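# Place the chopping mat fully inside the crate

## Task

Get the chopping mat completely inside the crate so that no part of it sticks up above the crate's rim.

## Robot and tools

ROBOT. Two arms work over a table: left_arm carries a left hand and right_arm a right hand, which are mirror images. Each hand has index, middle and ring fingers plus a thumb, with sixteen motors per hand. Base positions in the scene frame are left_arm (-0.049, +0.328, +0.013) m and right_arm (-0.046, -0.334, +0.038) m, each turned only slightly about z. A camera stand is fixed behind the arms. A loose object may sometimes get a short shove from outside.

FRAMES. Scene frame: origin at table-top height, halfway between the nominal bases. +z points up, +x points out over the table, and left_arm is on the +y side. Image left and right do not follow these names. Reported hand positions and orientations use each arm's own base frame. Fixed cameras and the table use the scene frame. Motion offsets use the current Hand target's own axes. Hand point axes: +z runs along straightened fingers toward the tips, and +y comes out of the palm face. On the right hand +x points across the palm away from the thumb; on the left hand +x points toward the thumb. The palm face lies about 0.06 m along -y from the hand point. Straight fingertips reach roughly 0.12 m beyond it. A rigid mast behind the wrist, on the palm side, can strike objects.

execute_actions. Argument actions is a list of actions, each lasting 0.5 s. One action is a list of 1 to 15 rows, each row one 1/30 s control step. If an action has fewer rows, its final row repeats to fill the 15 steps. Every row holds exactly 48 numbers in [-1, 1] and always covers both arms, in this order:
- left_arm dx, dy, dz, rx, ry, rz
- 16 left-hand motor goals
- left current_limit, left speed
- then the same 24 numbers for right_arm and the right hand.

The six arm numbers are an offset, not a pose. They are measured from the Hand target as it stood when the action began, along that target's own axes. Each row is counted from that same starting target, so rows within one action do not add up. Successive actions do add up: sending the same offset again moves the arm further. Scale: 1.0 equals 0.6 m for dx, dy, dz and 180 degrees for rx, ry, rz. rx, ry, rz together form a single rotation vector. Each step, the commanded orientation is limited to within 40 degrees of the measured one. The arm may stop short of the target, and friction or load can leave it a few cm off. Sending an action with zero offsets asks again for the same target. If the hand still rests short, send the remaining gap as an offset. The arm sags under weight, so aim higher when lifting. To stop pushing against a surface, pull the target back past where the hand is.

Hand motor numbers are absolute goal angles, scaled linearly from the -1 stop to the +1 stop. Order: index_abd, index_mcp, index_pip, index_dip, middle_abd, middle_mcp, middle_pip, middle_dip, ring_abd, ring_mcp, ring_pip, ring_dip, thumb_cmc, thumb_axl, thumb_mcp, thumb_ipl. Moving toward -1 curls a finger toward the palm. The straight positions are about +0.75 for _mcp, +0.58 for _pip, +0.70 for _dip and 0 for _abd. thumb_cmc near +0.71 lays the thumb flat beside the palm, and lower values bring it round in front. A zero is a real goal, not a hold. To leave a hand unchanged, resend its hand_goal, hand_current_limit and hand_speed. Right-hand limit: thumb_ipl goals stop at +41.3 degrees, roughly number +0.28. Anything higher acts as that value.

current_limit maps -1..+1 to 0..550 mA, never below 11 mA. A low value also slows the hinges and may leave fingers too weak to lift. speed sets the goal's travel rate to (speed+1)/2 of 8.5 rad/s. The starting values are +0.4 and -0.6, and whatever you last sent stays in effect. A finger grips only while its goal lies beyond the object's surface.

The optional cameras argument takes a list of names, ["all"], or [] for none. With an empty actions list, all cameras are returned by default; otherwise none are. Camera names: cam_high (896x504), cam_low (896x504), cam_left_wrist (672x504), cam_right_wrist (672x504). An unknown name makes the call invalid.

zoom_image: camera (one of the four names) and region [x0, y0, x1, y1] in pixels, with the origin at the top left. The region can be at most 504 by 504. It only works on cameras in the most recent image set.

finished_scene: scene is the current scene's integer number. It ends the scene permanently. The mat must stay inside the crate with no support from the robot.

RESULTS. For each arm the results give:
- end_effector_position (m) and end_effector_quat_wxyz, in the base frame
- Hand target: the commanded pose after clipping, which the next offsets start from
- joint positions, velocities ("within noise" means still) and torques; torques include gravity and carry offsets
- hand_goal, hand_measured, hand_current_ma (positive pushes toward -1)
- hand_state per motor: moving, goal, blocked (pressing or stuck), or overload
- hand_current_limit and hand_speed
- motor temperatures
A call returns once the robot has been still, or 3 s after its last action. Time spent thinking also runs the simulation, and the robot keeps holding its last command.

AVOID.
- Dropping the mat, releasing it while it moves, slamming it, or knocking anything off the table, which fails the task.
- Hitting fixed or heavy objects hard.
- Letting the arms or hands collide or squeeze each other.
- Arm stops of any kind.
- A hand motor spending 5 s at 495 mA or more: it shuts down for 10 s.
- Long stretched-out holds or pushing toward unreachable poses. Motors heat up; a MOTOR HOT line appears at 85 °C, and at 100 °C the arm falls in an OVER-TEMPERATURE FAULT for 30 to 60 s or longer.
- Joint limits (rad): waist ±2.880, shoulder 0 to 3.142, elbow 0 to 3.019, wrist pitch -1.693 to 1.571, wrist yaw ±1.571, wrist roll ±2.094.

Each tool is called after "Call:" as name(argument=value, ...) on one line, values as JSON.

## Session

Call:
execute_actions(actions=[])

Scene clock: 0.00 s.
left_arm: end_effector_position=(+0.7937, -0.2119, +0.2964) hand_goal=(+0.000, +0.754, +0.576, +0.696, +0.000, +0.754, +0.576, +0.696, +0.000, +0.754, +0.576, +0.696, +0.714, +0.678, +0.226, +0.168) hand_measured=(+0.000, +0.754, +0.576, +0.696, +0.000, +0.754, +0.576, +0.696, +0.000, +0.754, +0.576, +0.696, +0.714, +0.678, +0.226, +0.168) hand_current_ma=(+0, +0, +0, +0, +0, +0, +0, +0, +0, +0, +0, +0, +0, +0, +0, +0) hand_state=(goal, goal, goal, goal, goal, goal, goal, goal, goal, goal, goal, goal, goal, goal, goal, goal) hand_current_limit=0.40 hand_speed=-0.60 end_effector_quat_wxyz=(+0.163, +0.840, +0.054, +0.514) | right_arm: end_effector_position=(+0.7332, +0.1483, +0.2140) hand_goal=(+0.000, +0.754, +0.576, +0.696, +0.000, +0.754, +0.576, +0.696, +0.000, +0.754, +0.576, +0.696, +0.714, +0.678, +0.226, +0.168) hand_measured=(+0.000, +0.754, +0.576, +0.696, +0.000, +0.754, +0.576, +0.696, +0.000, +0.754, +0.576, +0.696, +0.714, +0.678, +0.226, +0.168) hand_current_ma=(+0, +0, +0, +0, +0, +0, +0, +0, +0, +0, +0, +0, +0, +0, +0, +0) hand_state=(goal, goal, goal, goal, goal, goal, goal, goal, goal, goal, goal, goal, goal, goal, goal, goal) hand_current_limit=0.40 hand_speed=-0.60 end_effector_quat_wxyz=(+0.465, +0.153, +0.872, +0.012)
Joint positions: left_arm=[-0.155 1.91 1.613 -0.136 0.08 1.237] | right_arm=[0.169 1.765 1.32 -0.182 0.259 -1.189]
Joint velocities: within noise
Joint torques (N m): no reading
Motor temperatures (°C): left_arm=[27 27 32 28 25 29] | right_arm=[30 30 37 28 26 24]
Heat: left arm: hottest elbow 32 °C; right arm: hottest elbow 37 °C.
Hand target: left_arm +0.7965, -0.2123, +0.3294; +0.168, +0.825, +0.052, +0.537 | right_arm +0.7409, +0.1496, +0.2302; +0.477, +0.154, +0.865, +0.016

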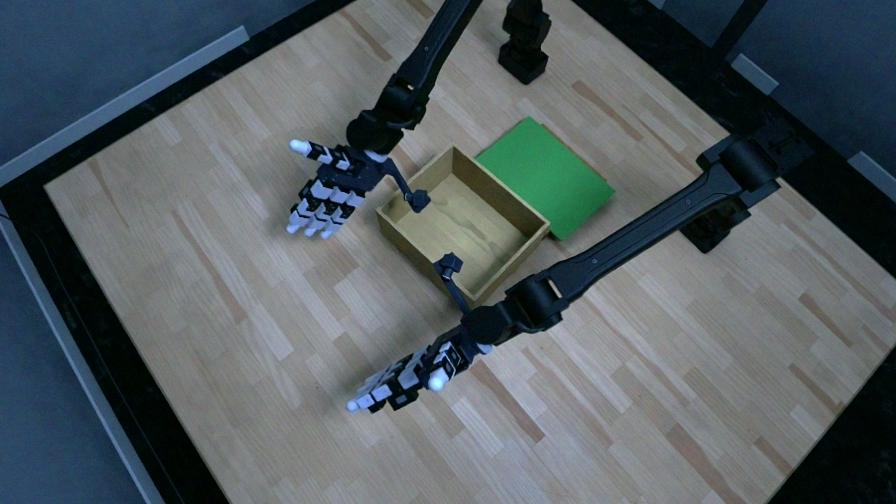

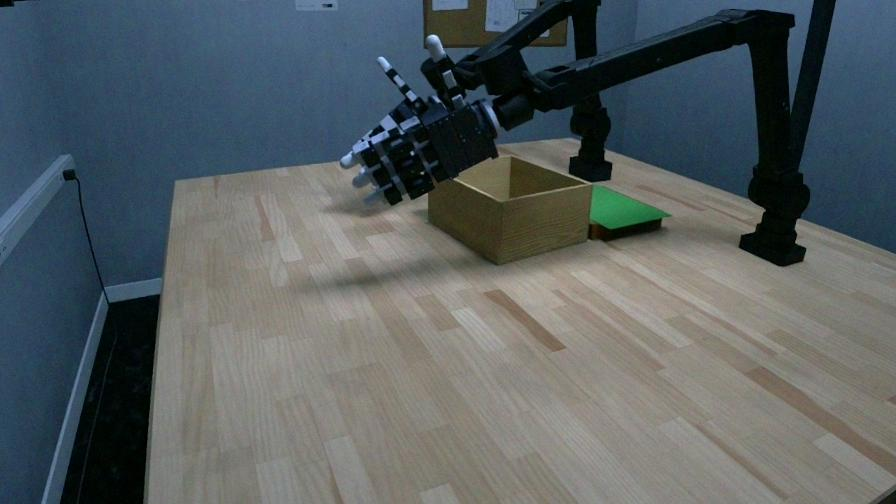

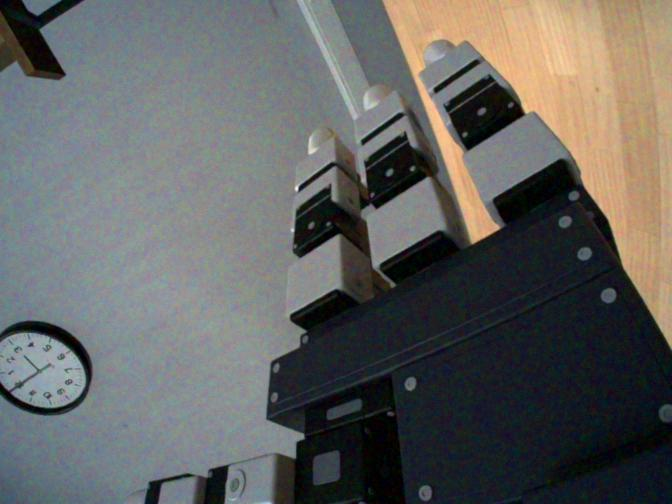

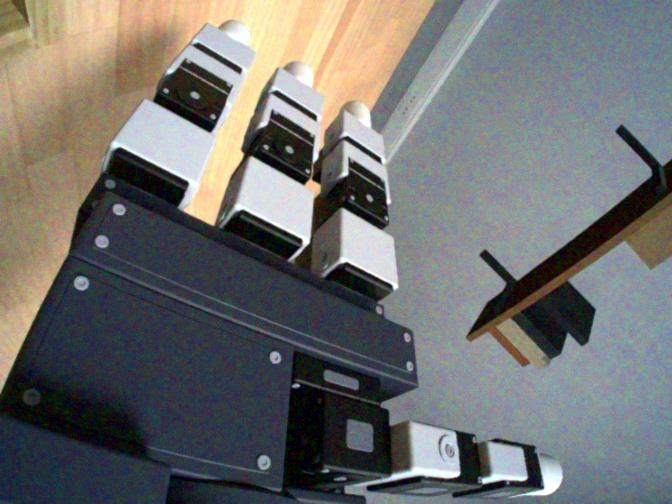

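Call:
zoom_image(camera="cam_high", region=[360, 100, 640, 320])

Call:
zoom_image(camera="cam_low", region=[410, 140, 690, 280])

Scaled by 1.800 from the camera's 896x504 image, which has a finer 1280x720 frame.

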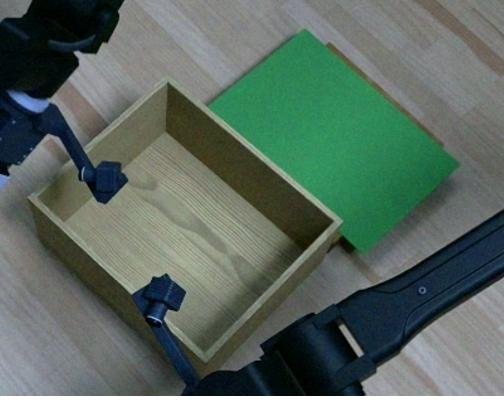

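Scaled by 1.800 from the camera's 896x504 image, which has a finer 1280x720 frame.

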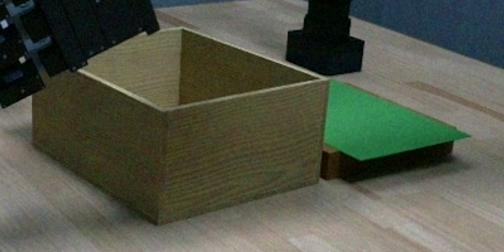

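Call:
zoom_image(camera="cam_low", region=[580, 170, 680, 250])

Call:
zoom_image(camera="cam_high", region=[500, 105, 630, 250])

Scaled by 5.040 from the camera's 896x504 image, which has a finer 1280x720 frame.

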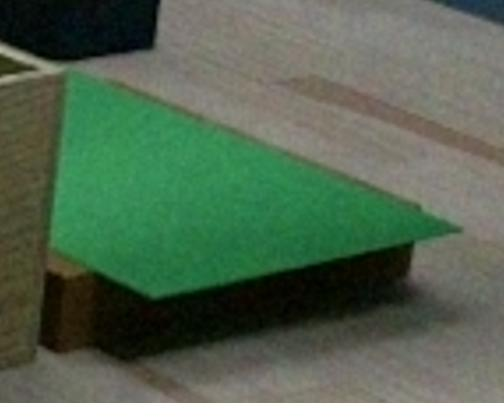

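Scaled by 3.476 from the camera's 896x504 image, which has a finer 1280x720 frame.

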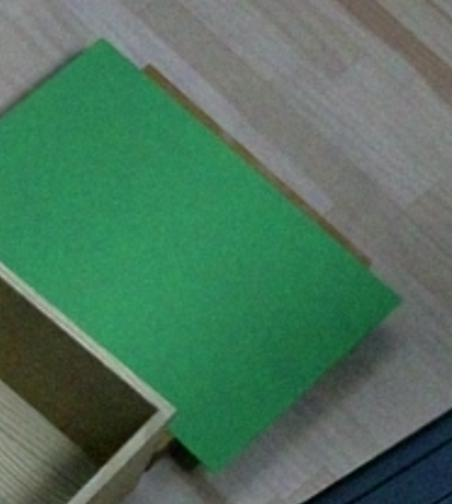

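Call:
execute_actions(actions=[[[-0.029,0.024,-0.137,0,0,0, 0,0.1,0.7,0.66, 0.1,0.1,0.7,0.66, 0,0.1,0.7,0.66, 0.1,0.678,0.2,0.168, 0.4,-0.6, -0.0765,-0.0633,0.0133,0,0,0, 0,0.754,0.576,0.696, 0,0.754,0.576,0.696, 0,0.754,0.576,0.696, 0.714,0.678,0.226,0.168, 0.4,-0.6]],[[-0.029,0.024,-0.137,0,0,0, 0,-0.5,0.752,0.623, 0.1,-0.5,0.752,0.623, 0,-0.5,0.752,0.623, -0.4,0.678,0.2,0.168, 0.4,-0.6, -0.0765,-0.0633,0.0133,0,0,0, 0,0.754,0.576,0.696, 0,0.754,0.576,0.696, 0,0.754,0.576,0.696, 0.714,0.678,0.226,0.168, 0.4,-0.6]],[[-0.029,0.024,-0.137,0,0,0, 0,-0.56,0.752,0.623, 0.1,-0.56,0.752,0.623, 0,-0.56,0.752,0.623, -0.671,0.678,0.2,0.168, 0.4,-0.6, -0.0765,-0.0633,0.0133,0,0,0, 0,0.754,0.576,0.696, 0,0.754,0.576,0.696, 0,0.754,0.576,0.696, 0.714,0.678,0.226,0.168, 0.4,-0.6]]], cameras=["cam_high","cam_low"])

Scene clock: 77.00 s.
left_arm: end_effector_position=(+0.5480, -0.2120, +0.3854) hand_goal=(+0.000, -0.560, +0.752, +0.624, +0.100, -0.560, +0.752, +0.624, +0.000, -0.560, +0.752, +0.624, -0.670, +0.678, +0.200, +0.168) hand_measured=(-0.002, -0.552, +0.750, +0.628, +0.090, -0.552, +0.750, +0.626, -0.002, -0.552, +0.750, +0.628, -0.678, +0.678, +0.200, +0.168) hand_current_ma=(+0, +3, +0, +0, -2, +2, +0, +0, +0, +2, +0, +0, -2, +0, +0, +0) hand_state=(goal, goal, goal, goal, goal, goal, goal, goal, goal, goal, goal, goal, goal, goal, goal, goal) hand_current_limit=0.40 hand_speed=-0.60 end_effector_quat_wxyz=(+0.164, +0.826, +0.044, +0.538) | right_arm: end_effector_position=(+0.7849, -0.0039, +0.2894) hand_goal=(+0.000, +0.754, +0.576, +0.696, +0.000, +0.754, +0.576, +0.696, +0.000, +0.754, +0.576, +0.696, +0.714, +0.678, +0.226, +0.168) hand_measured=(-0.002, +0.754, +0.576, +0.696, -0.002, +0.754, +0.576, +0.696, -0.002, +0.754, +0.576, +0.696, +0.714, +0.678, +0.226, +0.168) hand_current_ma=(-4, +1, +2, +0, -4, +0, +2, +0, -3, +0, +2, +0, +1, -2, -3, -1) hand_state=(goal, goal, goal, goal, goal, goal, goal, goal, goal, goal, goal, goal, goal, goal, goal, goal) hand_current_limit=0.40 hand_speed=-0.60 end_effector_quat_wxyz=(+0.463, +0.161, +0.871, +0.015)
Joint positions: left_arm=[-0.247 1.233 1.02 -0.163 -0.004 1.22] | right_arm=[-0.091 1.813 1.592 -0.387 0.049 -1.321]
Joint torques (N m): left_arm=[-0.09 -8.29 9.59 1.68 -0.05 -0.63] | right_arm=[1.61 -16.91 17.43 1.48 -0.08 -0.07]
Motor temperatures (°C): left_arm=[27 35 43 28 25 29] | right_arm=[30 34 44 28 26 24]
Heat: left arm: hottest elbow 43 °C; right arm: hottest elbow 44 °C.
Hand target: left_arm +0.5479, -0.2120, +0.3892; +0.168, +0.825, +0.052, +0.537 | right_arm +0.8008, -0.0004, +0.3102; +0.477, +0.154, +0.865, +0.016
Off the commanded pose: left_arm 0.004 m, 1 deg | right_arm 0.026 m, 2 deg.
Images, in order (width x height): cam_high 896x504, cam_low 896x504.

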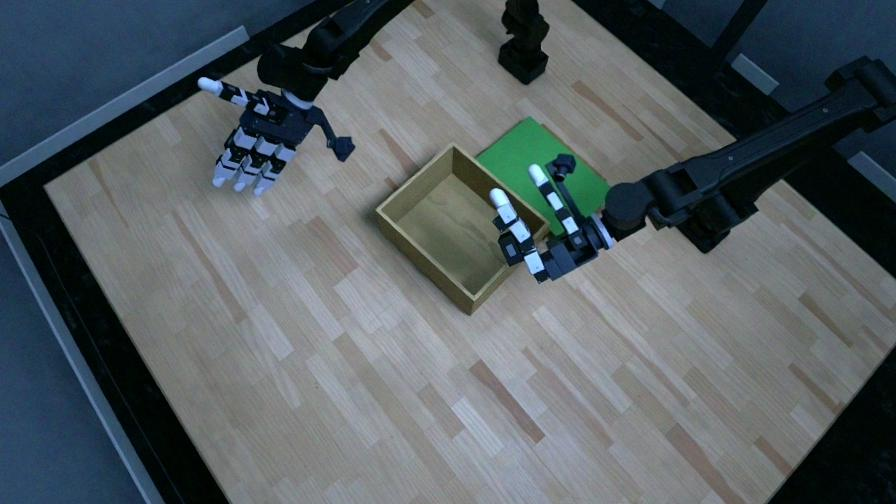

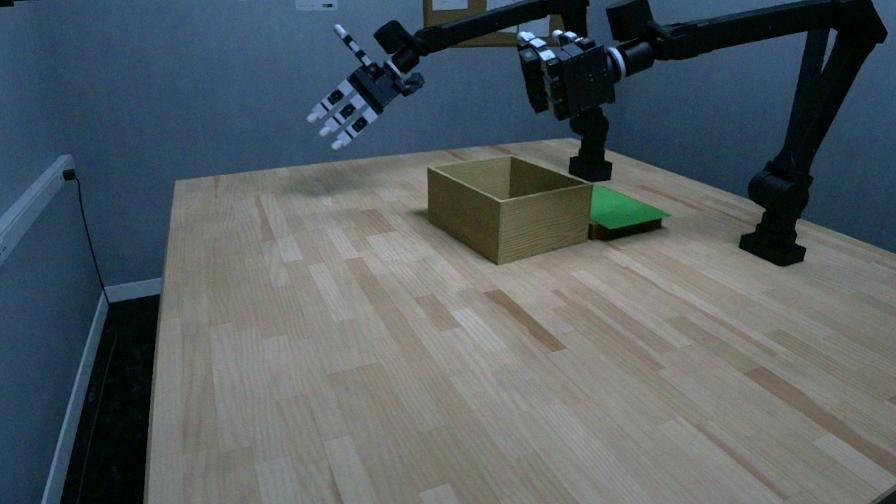

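Call:
execute_actions(actions=[[[0,0,0,0.0415,-0.12,0.0061, 0,-0.56,0.752,0.623, 0.1,-0.56,0.752,0.623, 0,-0.56,0.752,0.623, -0.671,0.678,0.2,0.168, 0.4,-0.6, 0,0,0,0,0,0, 0,0.754,0.576,0.696, 0,0.754,0.576,0.696, 0,0.754,0.576,0.696, 0.714,0.678,0.226,0.168, 0.4,-0.6]],[[0,0,0,0.0415,-0.12,0.0061, 0,-0.56,0.752,0.623, 0.1,-0.56,0.752,0.623, 0,-0.56,0.752,0.623, -0.671,0.678,0.2,0.168, 0.4,-0.6, 0,0,0,0,0,0, 0,0.754,0.576,0.696, 0,0.754,0.576,0.696, 0,0.754,0.576,0.696, 0.714,0.678,0.226,0.168, 0.4,-0.6]],[[0,0,0,0.0415,-0.12,0.0061, 0,-0.56,0.752,0.623, 0.1,-0.56,0.752,0.623, 0,-0.56,0.752,0.623, -0.671,0.678,0.2,0.168, 0.4,-0.6, 0,0,0,0,0,0, 0,0.754,0.576,0.696, 0,0.754,0.576,0.696, 0,0.754,0.576,0.696, 0.714,0.678,0.226,0.168, 0.4,-0.6]]])

Scene clock: 93.00 s.
left_arm: end_effector_position=(+0.5432, -0.2134, +0.3643) hand_goal=(+0.000, -0.560, +0.752, +0.624, +0.100, -0.560, +0.752, +0.624, +0.000, -0.560, +0.752, +0.624, -0.670, +0.678, +0.200, +0.168) hand_measured=(-0.002, -0.552, +0.752, +0.628, +0.096, -0.552, +0.752, +0.626, -0.002, -0.550, +0.752, +0.628, -0.676, +0.678, +0.198, +0.168) hand_current_ma=(+0, +3, +0, +0, -1, +2, +0, +0, +0, +3, +0, +0, -1, +0, +0, +0) hand_state=(goal, goal, goal, goal, goal, goal, goal, goal, goal, goal, goal, goal, goal, goal, goal, goal) hand_current_limit=0.40 hand_speed=-0.60 end_effector_quat_wxyz=(+0.032, +0.996, +0.043, +0.065) | right_arm: end_effector_position=(+0.7849, -0.0039, +0.2894) hand_goal=(+0.000, +0.754, +0.576, +0.696, +0.000, +0.754, +0.576, +0.696, +0.000, +0.754, +0.576, +0.696, +0.714, +0.678, +0.226, +0.168) hand_measured=(-0.002, +0.754, +0.576, +0.696, -0.002, +0.754, +0.576, +0.696, -0.002, +0.754, +0.576, +0.696, +0.714, +0.678, +0.226, +0.168) hand_current_ma=(-4, +1, +2, +0, -4, +0, +2, +0, -3, +0, +2, +0, +1, -2, -3, -1) hand_state=(goal, goal, goal, goal, goal, goal, goal, goal, goal, goal, goal, goal, goal, goal, goal, goal) hand_current_limit=0.40 hand_speed=-0.60 end_effector_quat_wxyz=(+0.463, +0.161, +0.872, +0.015)
Joint positions: left_arm=[-0.24 1.668 1.932 -1.692 0.025 1.243] | right_arm=[-0.091 1.813 1.592 -0.387 0.049 -1.322]
Joint torques (N m): left_arm=[0.91 -12.51 12.15 0.09 0.49 -0.04] | right_arm=[1.26 -17.08 17.54 1.32 -0.09 -0.03]
Motor temperatures (°C): left_arm=[27 33 41 28 25 29] | right_arm=[30 33 49 28 26 24]
Heat: left arm: hottest elbow 41 °C; right arm: hottest elbow 49 °C.
Hand target: left_arm +0.5478, -0.2121, +0.3890; +0.000, +1.000, +0.030, -0.001 | right_arm +0.8008, -0.0004, +0.3102; +0.477, +0.154, +0.865, +0.016
Off the commanded pose: left_arm 0.025 m, 9 deg | right_arm 0.026 m, 2 deg.
joint sent to its limit (left arm) — joint 4 (wrist pitch), lower limit. The joint targets are off in orientation, not in position.

Call:
execute_actions(actions=[[[-0.129,-0.0416,0.0375,0,0,0, 0,-0.56,0.752,0.623, 0.1,-0.56,0.752,0.623, 0,-0.56,0.752,0.623, -0.671,0.678,0.2,0.168, 0.4,-0.6, 0,0,0,0,0,0, 0,0.754,0.576,0.696, 0,0.754,0.576,0.696, 0,0.754,0.576,0.696, 0.714,0.678,0.226,0.168, 0.4,-0.6]],[[-0.129,-0.0416,0.0375,0,0,0, 0,-0.56,0.752,0.623, 0.1,-0.56,0.752,0.623, 0,-0.56,0.752,0.623, -0.671,0.678,0.2,0.168, 0.4,-0.6, 0,0,0,0,0,0, 0,0.754,0.576,0.696, 0,0.754,0.576,0.696, 0,0.754,0.576,0.696, 0.714,0.678,0.226,0.168, 0.4,-0.6]],[[-0.129,-0.0416,0.0375,0,0,0, 0,-0.56,0.752,0.623, 0.1,-0.56,0.752,0.623, 0,-0.56,0.752,0.623, -0.671,0.678,0.2,0.168, 0.4,-0.6, 0,0,0,0,0,0, 0,0.754,0.576,0.696, 0,0.754,0.576,0.696, 0,0.754,0.576,0.696, 0.714,0.678,0.226,0.168, 0.4,-0.6]],[[-0.129,-0.0416,0.0375,0,0,0, 0,-0.56,0.752,0.623, 0.1,-0.56,0.752,0.623, 0,-0.56,0.752,0.623, -0.671,0.678,0.2,0.168, 0.4,-0.6, 0,0,0,0,0,0, 0,0.754,0.576,0.696, 0,0.754,0.576,0.696, 0,0.754,0.576,0.696, 0.714,0.678,0.226,0.168, 0.4,-0.6]]], cameras=["cam_high","cam_low"])

Scene clock: 119.50 s.
left_arm: end_effector_position=(+0.2341, -0.1317, +0.2980) hand_goal=(+0.000, -0.560, +0.752, +0.624, +0.100, -0.560, +0.752, +0.624, +0.000, -0.560, +0.752, +0.624, -0.670, +0.678, +0.200, +0.168) hand_measured=(+0.000, -0.548, +0.752, +0.628, +0.098, -0.550, +0.752, +0.626, +0.000, -0.550, +0.752, +0.628, -0.670, +0.678, +0.196, +0.168) hand_current_ma=(+0, +4, +0, +0, +0, +3, +0, +0, +0, +3, +0, +0, +0, +0, -1, +0) hand_state=(goal, goal, goal, goal, goal, goal, goal, goal, goal, goal, goal, goal, goal, goal, goal, goal) hand_current_limit=0.40 hand_speed=-0.60 end_effector_quat_wxyz=(+0.019, +0.998, +0.030, +0.042) | right_arm: end_effector_position=(+0.7849, -0.0039, +0.2894) hand_goal=(+0.000, +0.754, +0.576, +0.696, +0.000, +0.754, +0.576, +0.696, +0.000, +0.754, +0.576, +0.696, +0.714, +0.678, +0.226, +0.168) hand_measured=(-0.002, +0.754, +0.576, +0.696, -0.002, +0.754, +0.576, +0.696, -0.002, +0.754, +0.576, +0.696, +0.714, +0.678, +0.226, +0.168) hand_current_ma=(-4, +1, +2, +0, -4, +0, +2, +0, -3, +0, +2, +0, +1, -2, -3, -1) hand_state=(goal, goal, goal, goal, goal, goal, goal, goal, goal, goal, goal, goal, goal, goal, goal, goal) hand_current_limit=0.40 hand_speed=-0.60 end_effector_quat_wxyz=(+0.463, +0.161, +0.872, +0.015)
Joint positions: left_arm=[-0.215 0.831 1.051 -1.699 0.016 1.295] | right_arm=[-0.091 1.813 1.592 -0.387 0.049 -1.322]
Joint torques (N m): left_arm=[1.03 -1.08 8.2 0.29 0.49 -0.04] | right_arm=[1.2 -17.14 17.54 1.31 -0.08 -0.06]
Motor temperatures (°C): left_arm=[27 31 44 28 25 29] | right_arm=[30 33 54 28 26 24]
Heat: left arm: hottest elbow 44 °C; right arm: hottest elbow 54 °C.
Hand target: left_arm +0.2326, -0.1308, +0.2998; +0.000, +1.000, +0.030, -0.001 | right_arm +0.8008, -0.0004, +0.3102; +0.477, +0.154, +0.865, +0.016
Off the commanded pose: left_arm 0.002 m, 5 deg | right_arm 0.026 m, 2 deg.
joint sent to its limit (left arm) — joint 4 (wrist pitch), lower limit. The joint targets are off in orientation, not in position.
Images, in order (width x height): cam_high 896x504, cam_low 896x504.

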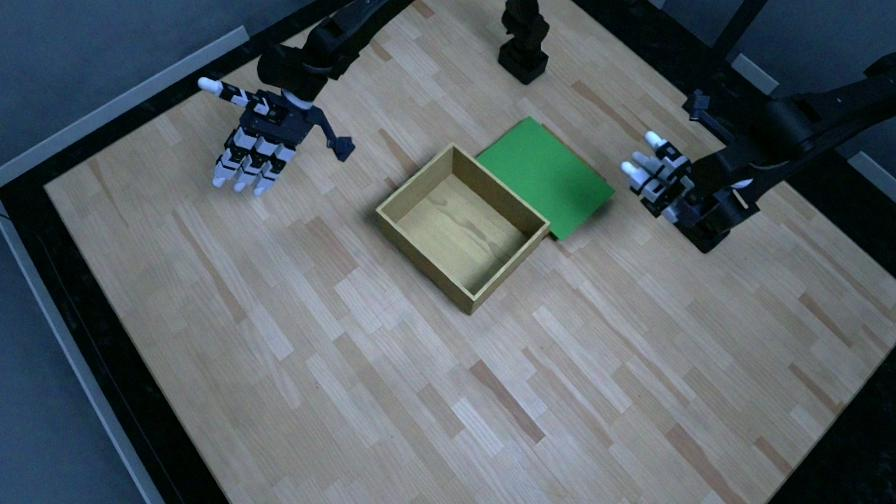

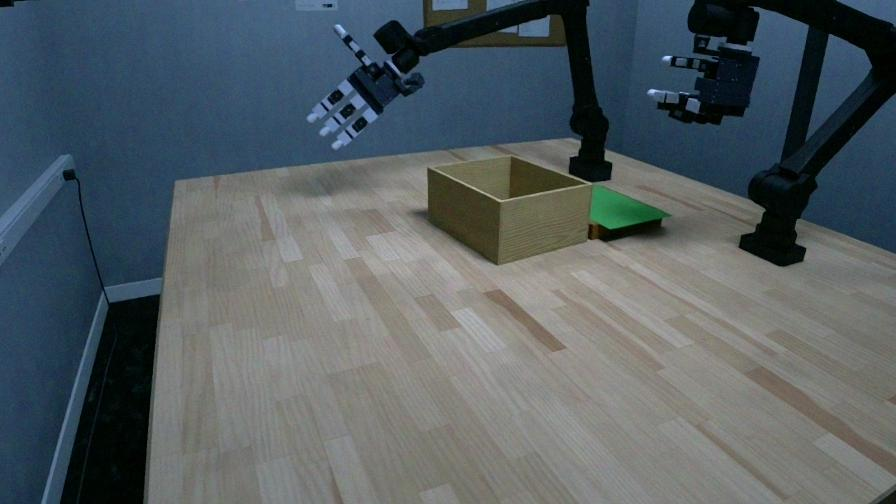

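Call:
execute_actions(actions=[[[0,0,0.133,0,0,0, 0,-0.56,0.752,0.623, 0.1,-0.56,0.752,0.623, 0,-0.56,0.752,0.623, -0.671,0.678,0.2,0.168, 0.4,-0.6, 0.0252,-0.083,-0.08,0,0,0, 0,0.754,0.576,0.696, 0,0.754,0.576,0.696, 0,0.754,0.576,0.696, 0.714,0.678,0.226,0.168, 0.4,-0.6]],[[0,0,0.133,0,0,0, 0,-0.56,0.752,0.623, 0.1,-0.56,0.752,0.623, 0,-0.56,0.752,0.623, -0.671,0.678,0.2,0.168, 0.4,-0.6, 0.0252,-0.083,-0.08,0,0,0, 0,0.754,0.576,0.696, 0,0.754,0.576,0.696, 0,0.754,0.576,0.696, 0.714,0.678,0.226,0.168, 0.4,-0.6]],[[0,0,0.1,0.056,0,0, 0,-0.56,0.752,0.623, 0.1,-0.56,0.752,0.623, 0,-0.56,0.752,0.623, -0.671,0.678,0.2,0.168, 0.4,-0.6, 0.0252,-0.083,-0.08,0,0,0, 0,0.754,0.576,0.696, 0,0.754,0.576,0.696, 0,0.754,0.576,0.696, 0.714,0.678,0.226,0.168, 0.4,-0.6]],[[0,0,0,0,0,0, 0,-0.56,0.752,0.623, 0.1,-0.56,0.752,0.623, 0,-0.56,0.752,0.623, -0.671,0.678,0.2,0.168, 0.4,-0.6, 0.0252,-0.083,-0.08,0,0,0, 0,0.754,0.576,0.696, 0,0.754,0.576,0.696, 0,0.754,0.576,0.696, 0.714,0.678,0.226,0.168, 0.4,-0.6]]], cameras=["cam_high","cam_low","cam_left_wrist"])

Scene clock: 151.43 s.
left_arm: end_effector_position=(+0.2250, -0.1278, +0.0784) hand_goal=(+0.000, -0.560, +0.752, +0.624, +0.100, -0.560, +0.752, +0.624, +0.000, -0.560, +0.752, +0.624, -0.670, +0.678, +0.200, +0.168) hand_measured=(+0.000, -0.548, +0.752, +0.628, +0.098, -0.550, +0.752, +0.626, +0.000, -0.550, +0.752, +0.628, -0.670, +0.678, +0.196, +0.168) hand_current_ma=(+0, +4, +0, +0, +0, +3, +0, +0, +0, +3, +0, +0, +0, +0, -1, +0) hand_state=(goal, goal, goal, goal, goal, goal, goal, goal, goal, goal, goal, goal, goal, goal, goal, goal) hand_current_limit=0.40 hand_speed=-0.60 end_effector_quat_wxyz=(-0.089, +0.996, +0.024, -0.012) | right_arm: end_effector_position=(+0.5659, -0.1558, +0.3332) hand_goal=(+0.000, +0.754, +0.576, +0.696, +0.000, +0.754, +0.576, +0.696, +0.000, +0.754, +0.576, +0.696, +0.714, +0.678, +0.226, +0.168) hand_measured=(-0.002, +0.754, +0.576, +0.696, -0.002, +0.754, +0.576, +0.696, -0.002, +0.754, +0.576, +0.696, +0.716, +0.678, +0.224, +0.168) hand_current_ma=(-4, +2, +2, +0, -4, +2, +2, +0, -3, +1, +2, +0, +3, -2, -4, -1) hand_state=(goal, goal, goal, goal, goal, goal, goal, goal, goal, goal, goal, goal, goal, goal, goal, goal) hand_current_limit=0.40 hand_speed=-0.60 end_effector_quat_wxyz=(+0.482, +0.159, +0.862, +0.015)
Joint positions: left_arm=[-0.355 0.99 0.598 -1.268 -0.156 1.161] | right_arm=[-0.491 1.351 1.137 -0.378 -0.286 -1.545]
Joint torques (N m): left_arm=[-0.38 -1.79 8.1 0.58 -0.01 -0.32] | right_arm=[1.14 -13.16 10.89 1.33 -0.32 -0.01]
Motor temperatures (°C): left_arm=[27 30 41 28 25 29] | right_arm=[30 33 56 28 26 24]
Heat: left arm: hottest elbow 41 °C; right arm: hottest elbow 56 °C.
Hand target: left_arm +0.2322, -0.1307, +0.0803; -0.088, +0.996, +0.030, -0.004 | right_arm +0.5613, -0.1504, +0.3302; +0.477, +0.154, +0.865, +0.016
Off the commanded pose: left_arm 0.008 m, 1 deg | right_arm 0.008 m, 1 deg.
Images, in order (width x height): cam_high 896x504, cam_low 896x504, cam_left_wrist 672x504.

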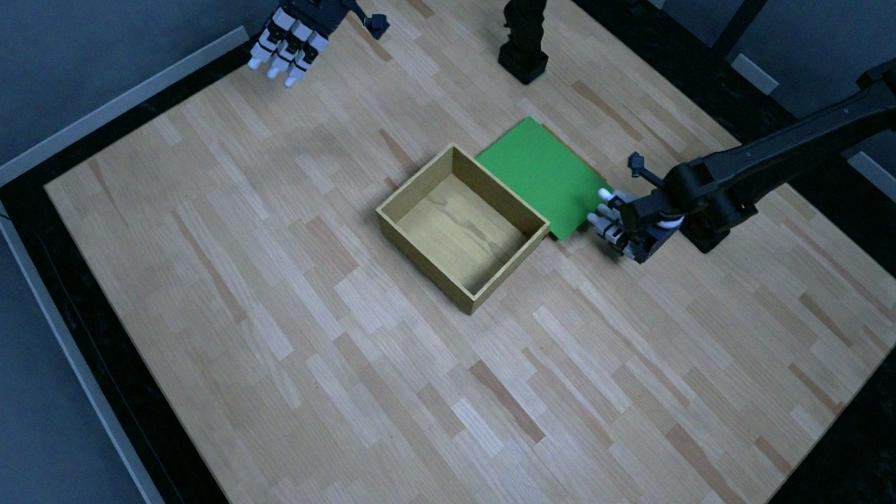

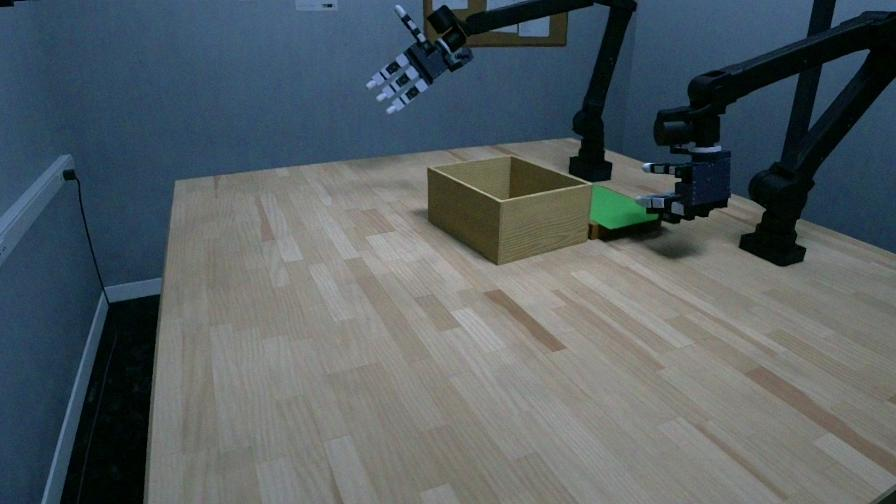

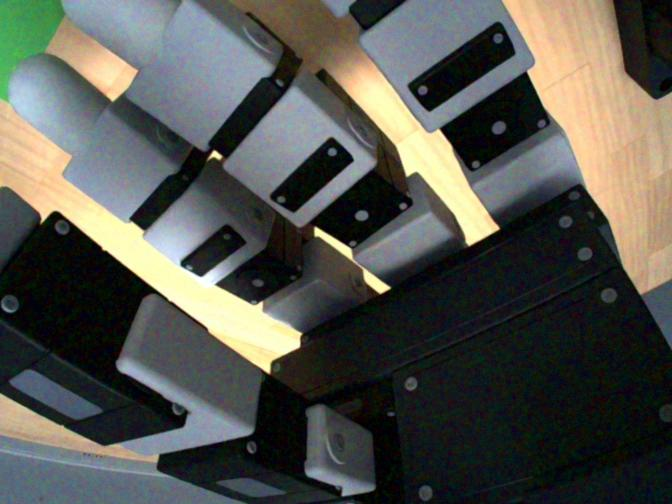

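Call:
execute_actions(actions=[[[0.01,0.018,0.0985,0,0,0, 0,-0.56,0.752,0.623, 0.1,-0.56,0.752,0.623, 0,-0.56,0.752,0.623, -0.671,0.678,0.2,0.168, 0.4,-0.6, 0,0,0,0,0,0, 0,0.754,0.576,0.696, 0,0.754,0.576,0.696, 0,0.754,0.576,0.696, 0.714,0.678,0.226,0.168, 0.4,-0.6]]], cameras=["cam_high","cam_low"])

Call:
zoom_image(camera="cam_low", region=[570, 140, 750, 260])

Scene clock: 163.57 s.
left_arm: end_effector_position=(+0.2306, -0.1294, +0.0194) hand_goal=(+0.000, -0.560, +0.752, +0.624, +0.100, -0.560, +0.752, +0.624, +0.000, -0.560, +0.752, +0.624, -0.670, +0.678, +0.200, +0.168) hand_measured=(+0.000, -0.548, +0.752, +0.628, +0.098, -0.550, +0.752, +0.626, +0.000, -0.550, +0.752, +0.628, -0.670, +0.678, +0.196, +0.168) hand_current_ma=(+0, +4, +0, +0, +0, +3, +0, +0, +0, +3, +0, +0, +0, +0, -1, +0) hand_state=(goal, goal, goal, goal, goal, goal, goal, goal, goal, goal, goal, goal, goal, goal, goal, goal) hand_current_limit=0.40 hand_speed=-0.60 end_effector_quat_wxyz=(-0.089, +0.996, +0.024, -0.011) | right_arm: end_effector_position=(+0.5658, -0.1558, +0.3332) hand_goal=(+0.000, +0.754, +0.576, +0.696, +0.000, +0.754, +0.576, +0.696, +0.000, +0.754, +0.576, +0.696, +0.714, +0.678, +0.226, +0.168) hand_measured=(-0.002, +0.754, +0.576, +0.696, -0.002, +0.754, +0.576, +0.696, -0.002, +0.754, +0.576, +0.696, +0.716, +0.678, +0.224, +0.168) hand_current_ma=(-4, +2, +2, +0, -4, +2, +2, +0, -3, +1, +2, +0, +3, -2, -4, -1) hand_state=(goal, goal, goal, goal, goal, goal, goal, goal, goal, goal, goal, goal, goal, goal, goal, goal) hand_current_limit=0.40 hand_speed=-0.60 end_effector_quat_wxyz=(+0.482, +0.158, +0.862, +0.015)
Joint positions: left_arm=[-0.355 1.119 0.501 -1.039 -0.158 1.16] | right_arm=[-0.491 1.351 1.137 -0.378 -0.286 -1.546]
Joint torques (N m): left_arm=[0.5 -2.67 7.23 0.59 0.04 -0.23] | right_arm=[1.26 -12.98 10.86 1.31 -0.34 -0.05]
Heat: left arm: hottest elbow 40 °C; right arm: hottest elbow 54 °C.
Hand target: left_arm +0.2380, -0.1306, +0.0201; -0.088, +0.996, +0.030, -0.004 | right_arm +0.5613, -0.1504, +0.3302; +0.477, +0.154, +0.865, +0.016
Off the commanded pose: left_arm 0.008 m, 1 deg | right_arm 0.008 m, 1 deg.
Images, in order (width x height): cam_high 896x504, cam_low 896x504.

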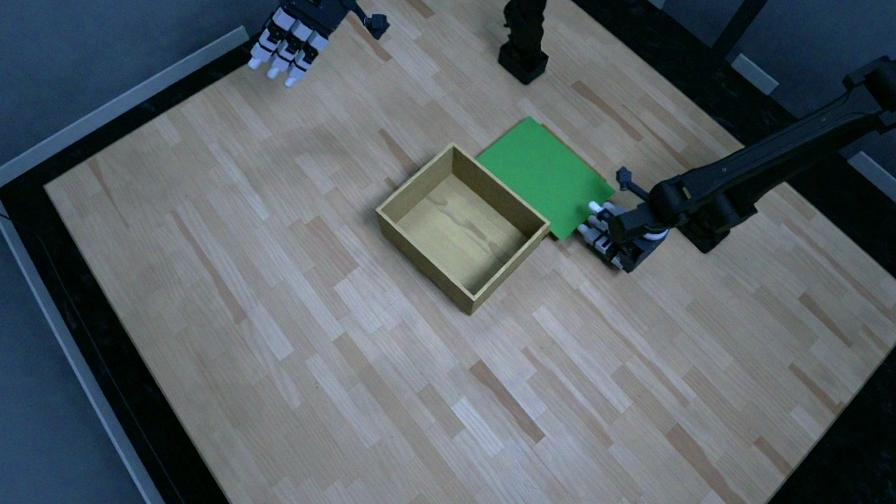

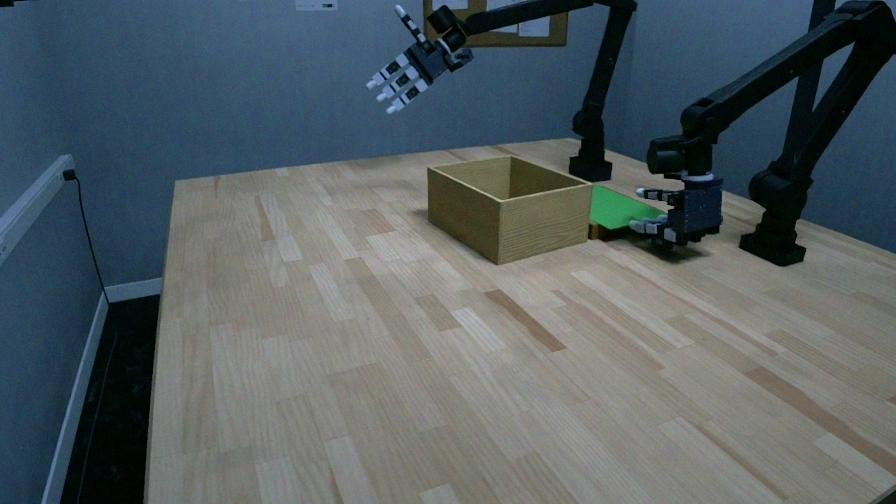

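Scaled by 2.800 from the camera's 896x504 image, which has a finer 1280x720 frame.

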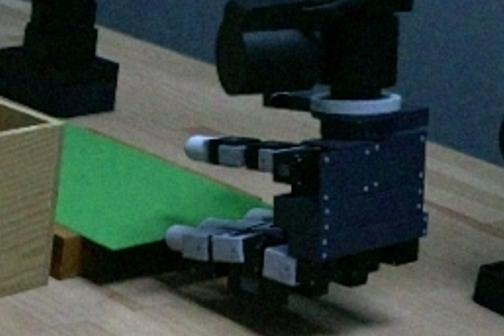

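Call:
execute_actions(actions=[[[0.003,0.0061,0.0345,0,0,0, 0,-0.56,0.752,0.623, 0.1,-0.56,0.752,0.623, 0,-0.56,0.752,0.623, -0.671,0.678,0.2,0.168, 0.4,-0.6, 0,0,0,0,0,0, 0,0.754,0.576,0.696, 0,0.754,0.576,0.696, 0,0.754,0.576,0.696, 0.714,0.678,0.226,0.168, 0.4,-0.6]]], cameras=["cam_low"])

Call:
zoom_image(camera="cam_low", region=[590, 160, 740, 260])

Scene clock: 175.13 s.
left_arm: end_effector_position=(+0.2347, -0.1309, -0.0005) hand_goal=(+0.000, -0.560, +0.752, +0.624, +0.100, -0.560, +0.752, +0.624, +0.000, -0.560, +0.752, +0.624, -0.670, +0.678, +0.200, +0.168) hand_measured=(+0.000, -0.548, +0.752, +0.628, +0.098, -0.550, +0.752, +0.626, +0.000, -0.550, +0.752, +0.628, -0.670, +0.678, +0.196, +0.168) hand_current_ma=(+0, +4, +0, +0, +0, +3, +0, +0, +0, +3, +0, +0, +0, +0, -1, +0) hand_state=(goal, goal, goal, goal, goal, goal, goal, goal, goal, goal, goal, goal, goal, goal, goal, goal) hand_current_limit=0.40 hand_speed=-0.60 end_effector_quat_wxyz=(-0.089, +0.996, +0.024, -0.009) | right_arm: end_effector_position=(+0.5658, -0.1558, +0.3332) hand_goal=(+0.000, +0.754, +0.576, +0.696, +0.000, +0.754, +0.576, +0.696, +0.000, +0.754, +0.576, +0.696, +0.714, +0.678, +0.226, +0.168) hand_measured=(-0.002, +0.754, +0.576, +0.696, -0.002, +0.754, +0.576, +0.696, -0.002, +0.754, +0.576, +0.696, +0.716, +0.678, +0.224, +0.168) hand_current_ma=(-4, +2, +2, +0, -4, +2, +2, +0, -3, +1, +2, +0, +3, -2, -4, -1) hand_state=(goal, goal, goal, goal, goal, goal, goal, goal, goal, goal, goal, goal, goal, goal, goal, goal) hand_current_limit=0.40 hand_speed=-0.60 end_effector_quat_wxyz=(+0.482, +0.158, +0.862, +0.015)
Joint positions: left_arm=[-0.355 1.182 0.478 -0.95 -0.158 1.16] | right_arm=[-0.491 1.351 1.137 -0.378 -0.286 -1.546]
Joint torques (N m): left_arm=[0.73 -3.02 6.42 0.68 0.03 -0.22] | right_arm=[1.32 -13.16 10.8 1.31 -0.32 -0.05]
Heat: left arm: hottest elbow 39 °C; right arm: hottest elbow 52 °C.
Hand target: left_arm +0.2397, -0.1305, -0.0009; -0.088, +0.996, +0.030, -0.004 | right_arm +0.5613, -0.1504, +0.3302; +0.477, +0.154, +0.865, +0.016
Off the commanded pose: left_arm 0.005 m, 1 deg | right_arm 0.008 m, 1 deg.
Images, in order (width x height): cam_low 896x504.

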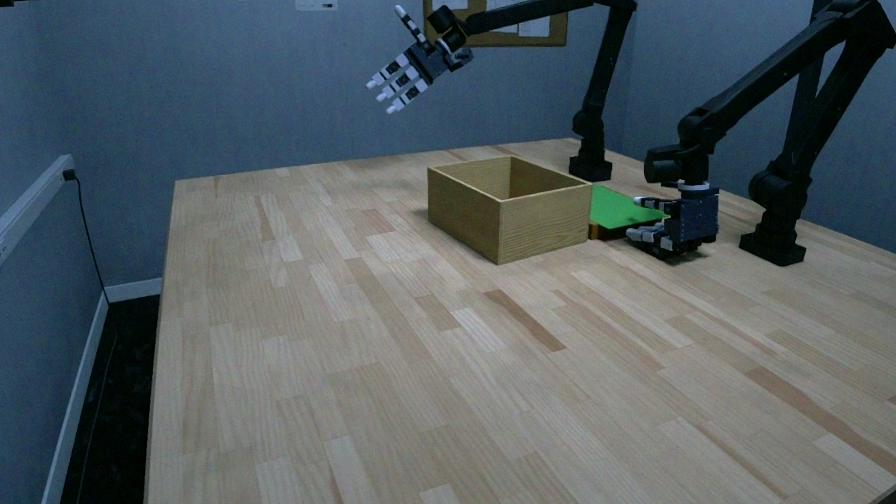

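Scaled by 3.360 from the camera's 896x504 image, which has a finer 1280x720 frame.

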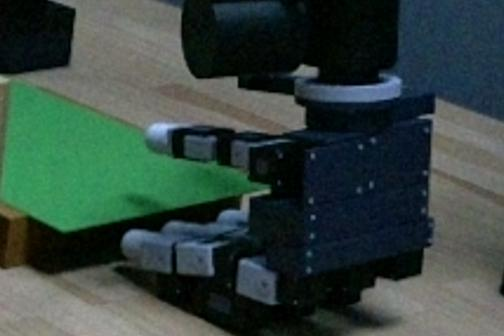

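Call:
execute_actions(actions=[[[-0.0035,0.0573,-0.009,0,0,0, 0,-0.56,0.752,0.623, 0.1,-0.56,0.752,0.623, 0,-0.56,0.752,0.623, -0.671,0.678,0.2,0.168, 0.4,-0.6, 0,0,0,0,0,0, 0,0.754,0.576,0.696, 0,0.754,0.576,0.696, 0,0.754,0.576,0.696, 0.714,0.678,0.226,0.168, 0.4,-0.6]]], cameras=["cam_low","cam_left_wrist","cam_high"])

Call:
zoom_image(camera="cam_low", region=[590, 160, 740, 260])

Call:
zoom_image(camera="cam_high", region=[500, 130, 700, 290])

Scene clock: 185.40 s.
left_arm: end_effector_position=(+0.2274, -0.1591, -0.0040) hand_goal=(+0.000, -0.560, +0.752, +0.624, +0.100, -0.560, +0.752, +0.624, +0.000, -0.560, +0.752, +0.624, -0.670, +0.678, +0.200, +0.168) hand_measured=(+0.000, -0.568, +0.752, +0.628, +0.098, -0.566, +0.752, +0.626, +0.000, -0.564, +0.752, +0.628, -0.670, +0.678, +0.196, +0.168) hand_current_ma=(+0, -2, +0, +0, +0, -1, +0, +0, +0, -1, +0, +0, +0, +0, -1, +0) hand_state=(goal, goal, goal, goal, goal, goal, goal, goal, goal, goal, goal, goal, goal, goal, goal, goal) hand_current_limit=0.40 hand_speed=-0.60 end_effector_quat_wxyz=(-0.089, +0.996, +0.019, -0.010) | right_arm: end_effector_position=(+0.5658, -0.1558, +0.3332) hand_goal=(+0.000, +0.754, +0.576, +0.696, +0.000, +0.754, +0.576, +0.696, +0.000, +0.754, +0.576, +0.696, +0.714, +0.678, +0.226, +0.168) hand_measured=(-0.002, +0.754, +0.576, +0.696, -0.002, +0.754, +0.576, +0.696, -0.002, +0.754, +0.576, +0.696, +0.716, +0.678, +0.224, +0.168) hand_current_ma=(-4, +2, +2, +0, -4, +2, +2, +0, -3, +1, +2, +0, +3, -2, -4, -1) hand_state=(goal, goal, goal, goal, goal, goal, goal, goal, goal, goal, goal, goal, goal, goal, goal, goal) hand_current_limit=0.40 hand_speed=-0.60 end_effector_quat_wxyz=(+0.482, +0.158, +0.862, +0.015)
Joint positions: left_arm=[-0.478 1.216 0.49 -0.949 -0.147 1.047] | right_arm=[-0.491 1.351 1.137 -0.378 -0.286 -1.546]
Joint torques (N m): left_arm=[-0.26 -2.08 8.14 0.32 0.05 -0.38] | right_arm=[1.67 -13.16 10.89 1.31 -0.34 -0.05]
Motor temperatures (°C): left_arm=[27 29 38 28 25 29] | right_arm=[30 32 51 28 26 24]
Heat: left arm: hottest elbow 38 °C; right arm: hottest elbow 51 °C.
Hand target: left_arm +0.2397, -0.1654, -0.0016; -0.088, +0.996, +0.030, -0.004 | right_arm +0.5613, -0.1504, +0.3302; +0.477, +0.154, +0.865, +0.016
Off the commanded pose: left_arm 0.014 m, 1 deg | right_arm 0.008 m, 1 deg.
Images, in order (width x height): cam_high 896x504, cam_low 896x504, cam_left_wrist 672x504.

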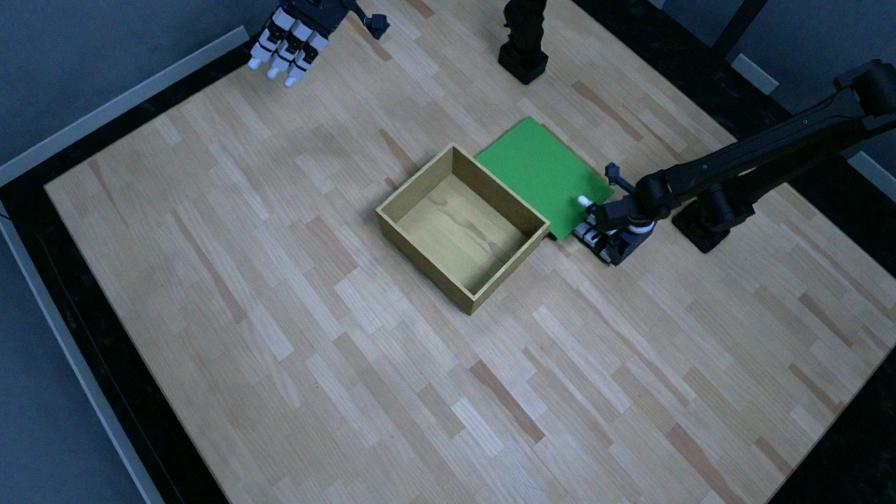

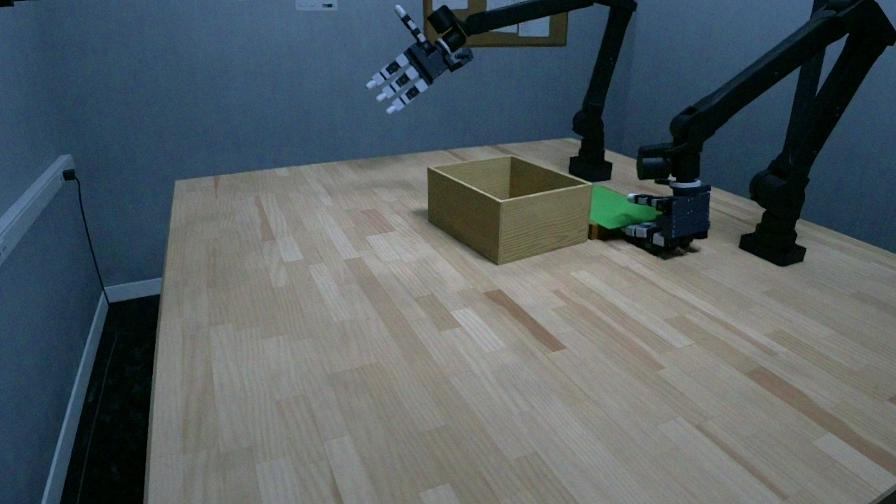

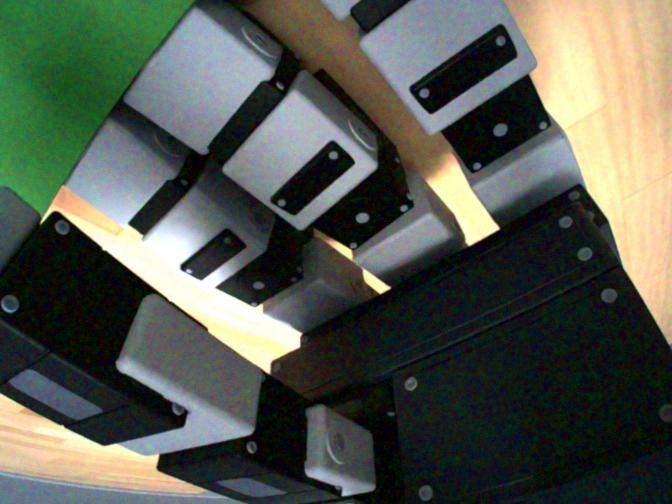

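Scaled by 3.360 from the camera's 896x504 image, which has a finer 1280x720 frame.

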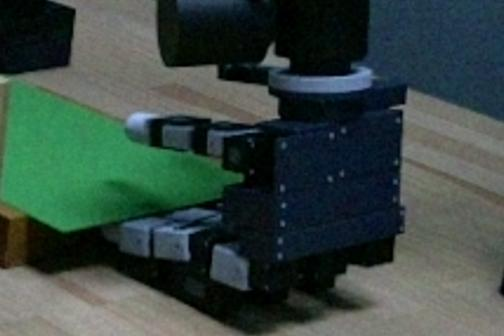

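Scaled by 2.520 from the camera's 896x504 image, which has a finer 1280x720 frame.

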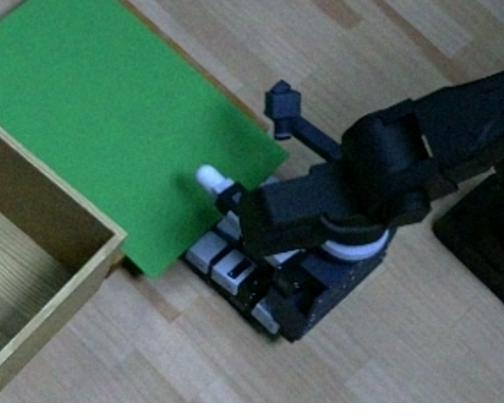

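Call:
execute_actions(actions=[[[0,0,0,0,0,0, 0,-0.56,0.752,0.623, 0.1,-0.56,0.752,0.623, 0,-0.56,0.752,0.623, -0.671,0.678,-0.1,0.1, 0.4,-0.8, 0,0,0,0,0,0, 0,0.754,0.576,0.696, 0,0.754,0.576,0.696, 0,0.754,0.576,0.696, 0.714,0.678,0.226,0.168, 0.4,-0.6]],[[0,0,0,0,0,0, 0,-0.62,0.752,0.623, 0.1,-0.62,0.752,0.623, 0,-0.56,0.752,0.623, -0.671,0.678,-0.42,0.1, 0.4,-0.8, 0,0,0,0,0,0, 0,0.754,0.576,0.696, 0,0.754,0.576,0.696, 0,0.754,0.576,0.696, 0.714,0.678,0.226,0.168, 0.4,-0.6]]], cameras=["cam_low","cam_left_wrist","cam_high"])

Call:
zoom_image(camera="cam_low", region=[590, 160, 740, 260])

Scene clock: 208.73 s.
left_arm: end_effector_position=(+0.2275, -0.1591, -0.0045) hand_goal=(+0.000, -0.620, +0.752, +0.624, +0.100, -0.620, +0.752, +0.624, +0.000, -0.560, +0.752, +0.624, -0.670, +0.678, -0.420, +0.100) hand_measured=(+0.000, -0.578, +0.760, +0.628, +0.098, -0.576, +0.768, +0.626, +0.000, -0.570, +0.752, +0.628, -0.670, +0.678, -0.088, +0.124) hand_current_ma=(+0, +41, +2, +0, +0, +47, +6, +0, +0, -3, +0, +0, +0, +0, +385, +24) hand_state=(goal, blocked, goal, goal, goal, blocked, goal, goal, goal, goal, goal, goal, goal, goal, blocked, blocked) hand_current_limit=0.40 hand_speed=-0.80 end_effector_quat_wxyz=(-0.089, +0.996, +0.020, -0.011) | right_arm: end_effector_position=(+0.5658, -0.1558, +0.3332) hand_goal=(+0.000, +0.754, +0.576, +0.696, +0.000, +0.754, +0.576, +0.696, +0.000, +0.754, +0.576, +0.696, +0.714, +0.678, +0.226, +0.168) hand_measured=(-0.002, +0.754, +0.576, +0.696, -0.002, +0.754, +0.576, +0.696, -0.002, +0.754, +0.576, +0.696, +0.716, +0.678, +0.224, +0.168) hand_current_ma=(-4, +2, +2, +0, -4, +2, +2, +0, -3, +1, +2, +0, +3, -2, -4, -1) hand_state=(goal, goal, goal, goal, goal, goal, goal, goal, goal, goal, goal, goal, goal, goal, goal, goal) hand_current_limit=0.40 hand_speed=-0.60 end_effector_quat_wxyz=(+0.482, +0.158, +0.862, +0.015)
Joint positions: left_arm=[-0.478 1.218 0.491 -0.949 -0.146 1.044] | right_arm=[-0.491 1.351 1.137 -0.378 -0.286 -1.546]
Joint torques (N m): left_arm=[-0.15 -2.37 8.14 0.36 0.02 -0.38] | right_arm=[1.55 -13.27 10.86 1.31 -0.32 -0.04]
Heat: left arm: hottest elbow 39 °C; right arm: hottest elbow 49 °C.
Hand target: left_arm +0.2397, -0.1654, -0.0016; -0.088, +0.996, +0.029, -0.004 | right_arm +0.5613, -0.1504, +0.3302; +0.477, +0.154, +0.865, +0.016
Off the commanded pose: left_arm 0.014 m, 1 deg | right_arm 0.008 m, 1 deg.
Images, in order (width x height): cam_high 896x504, cam_low 896x504, cam_left_wrist 672x504.

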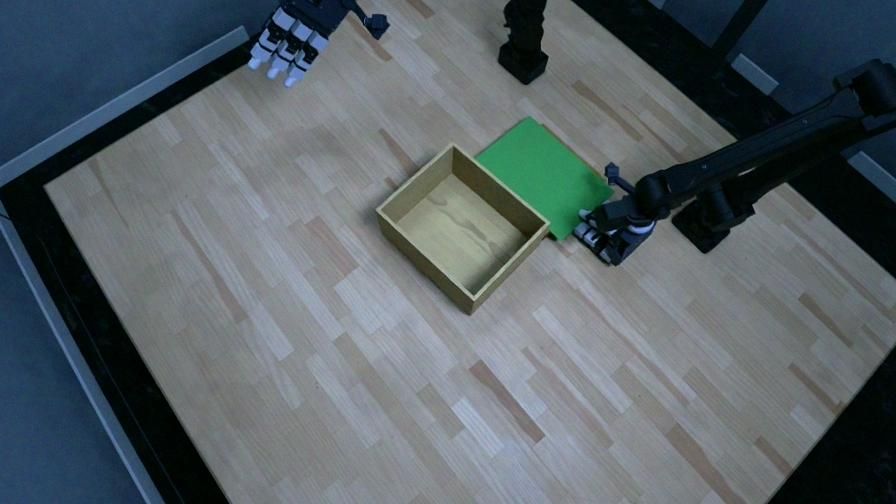

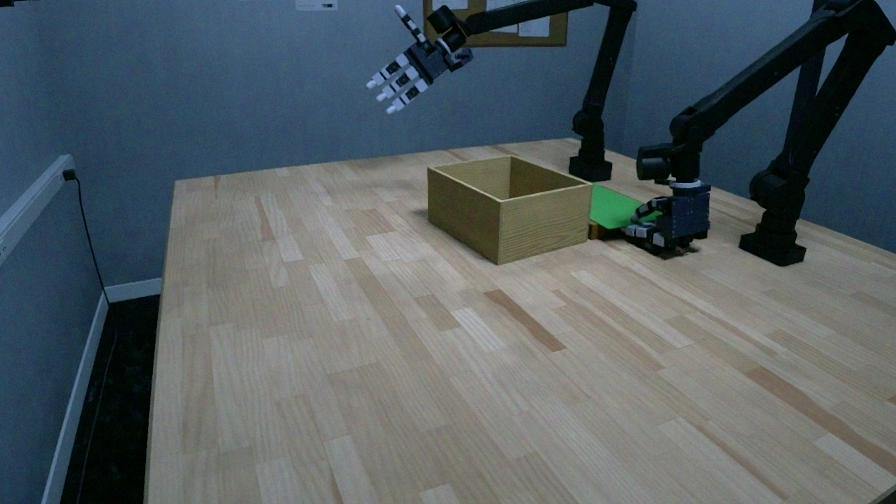

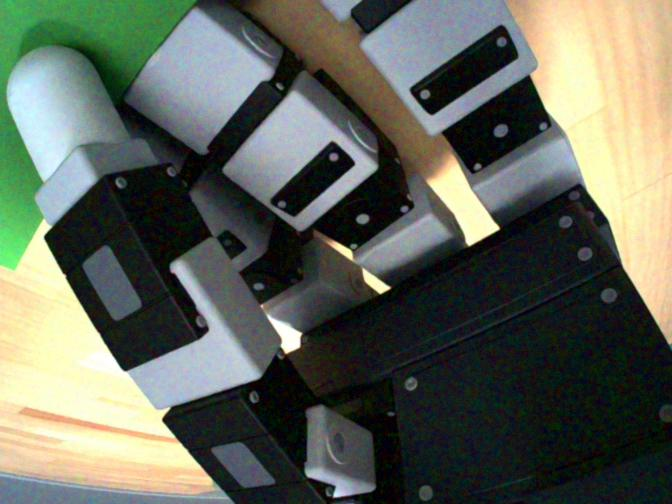

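Scaled by 3.360 from the camera's 896x504 image, which has a finer 1280x720 frame.

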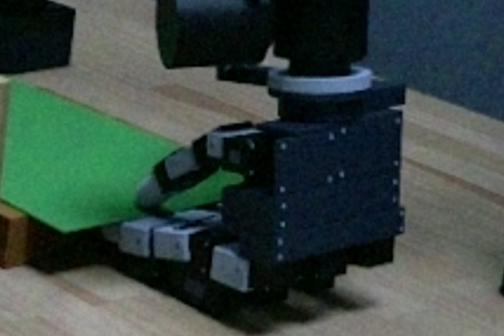

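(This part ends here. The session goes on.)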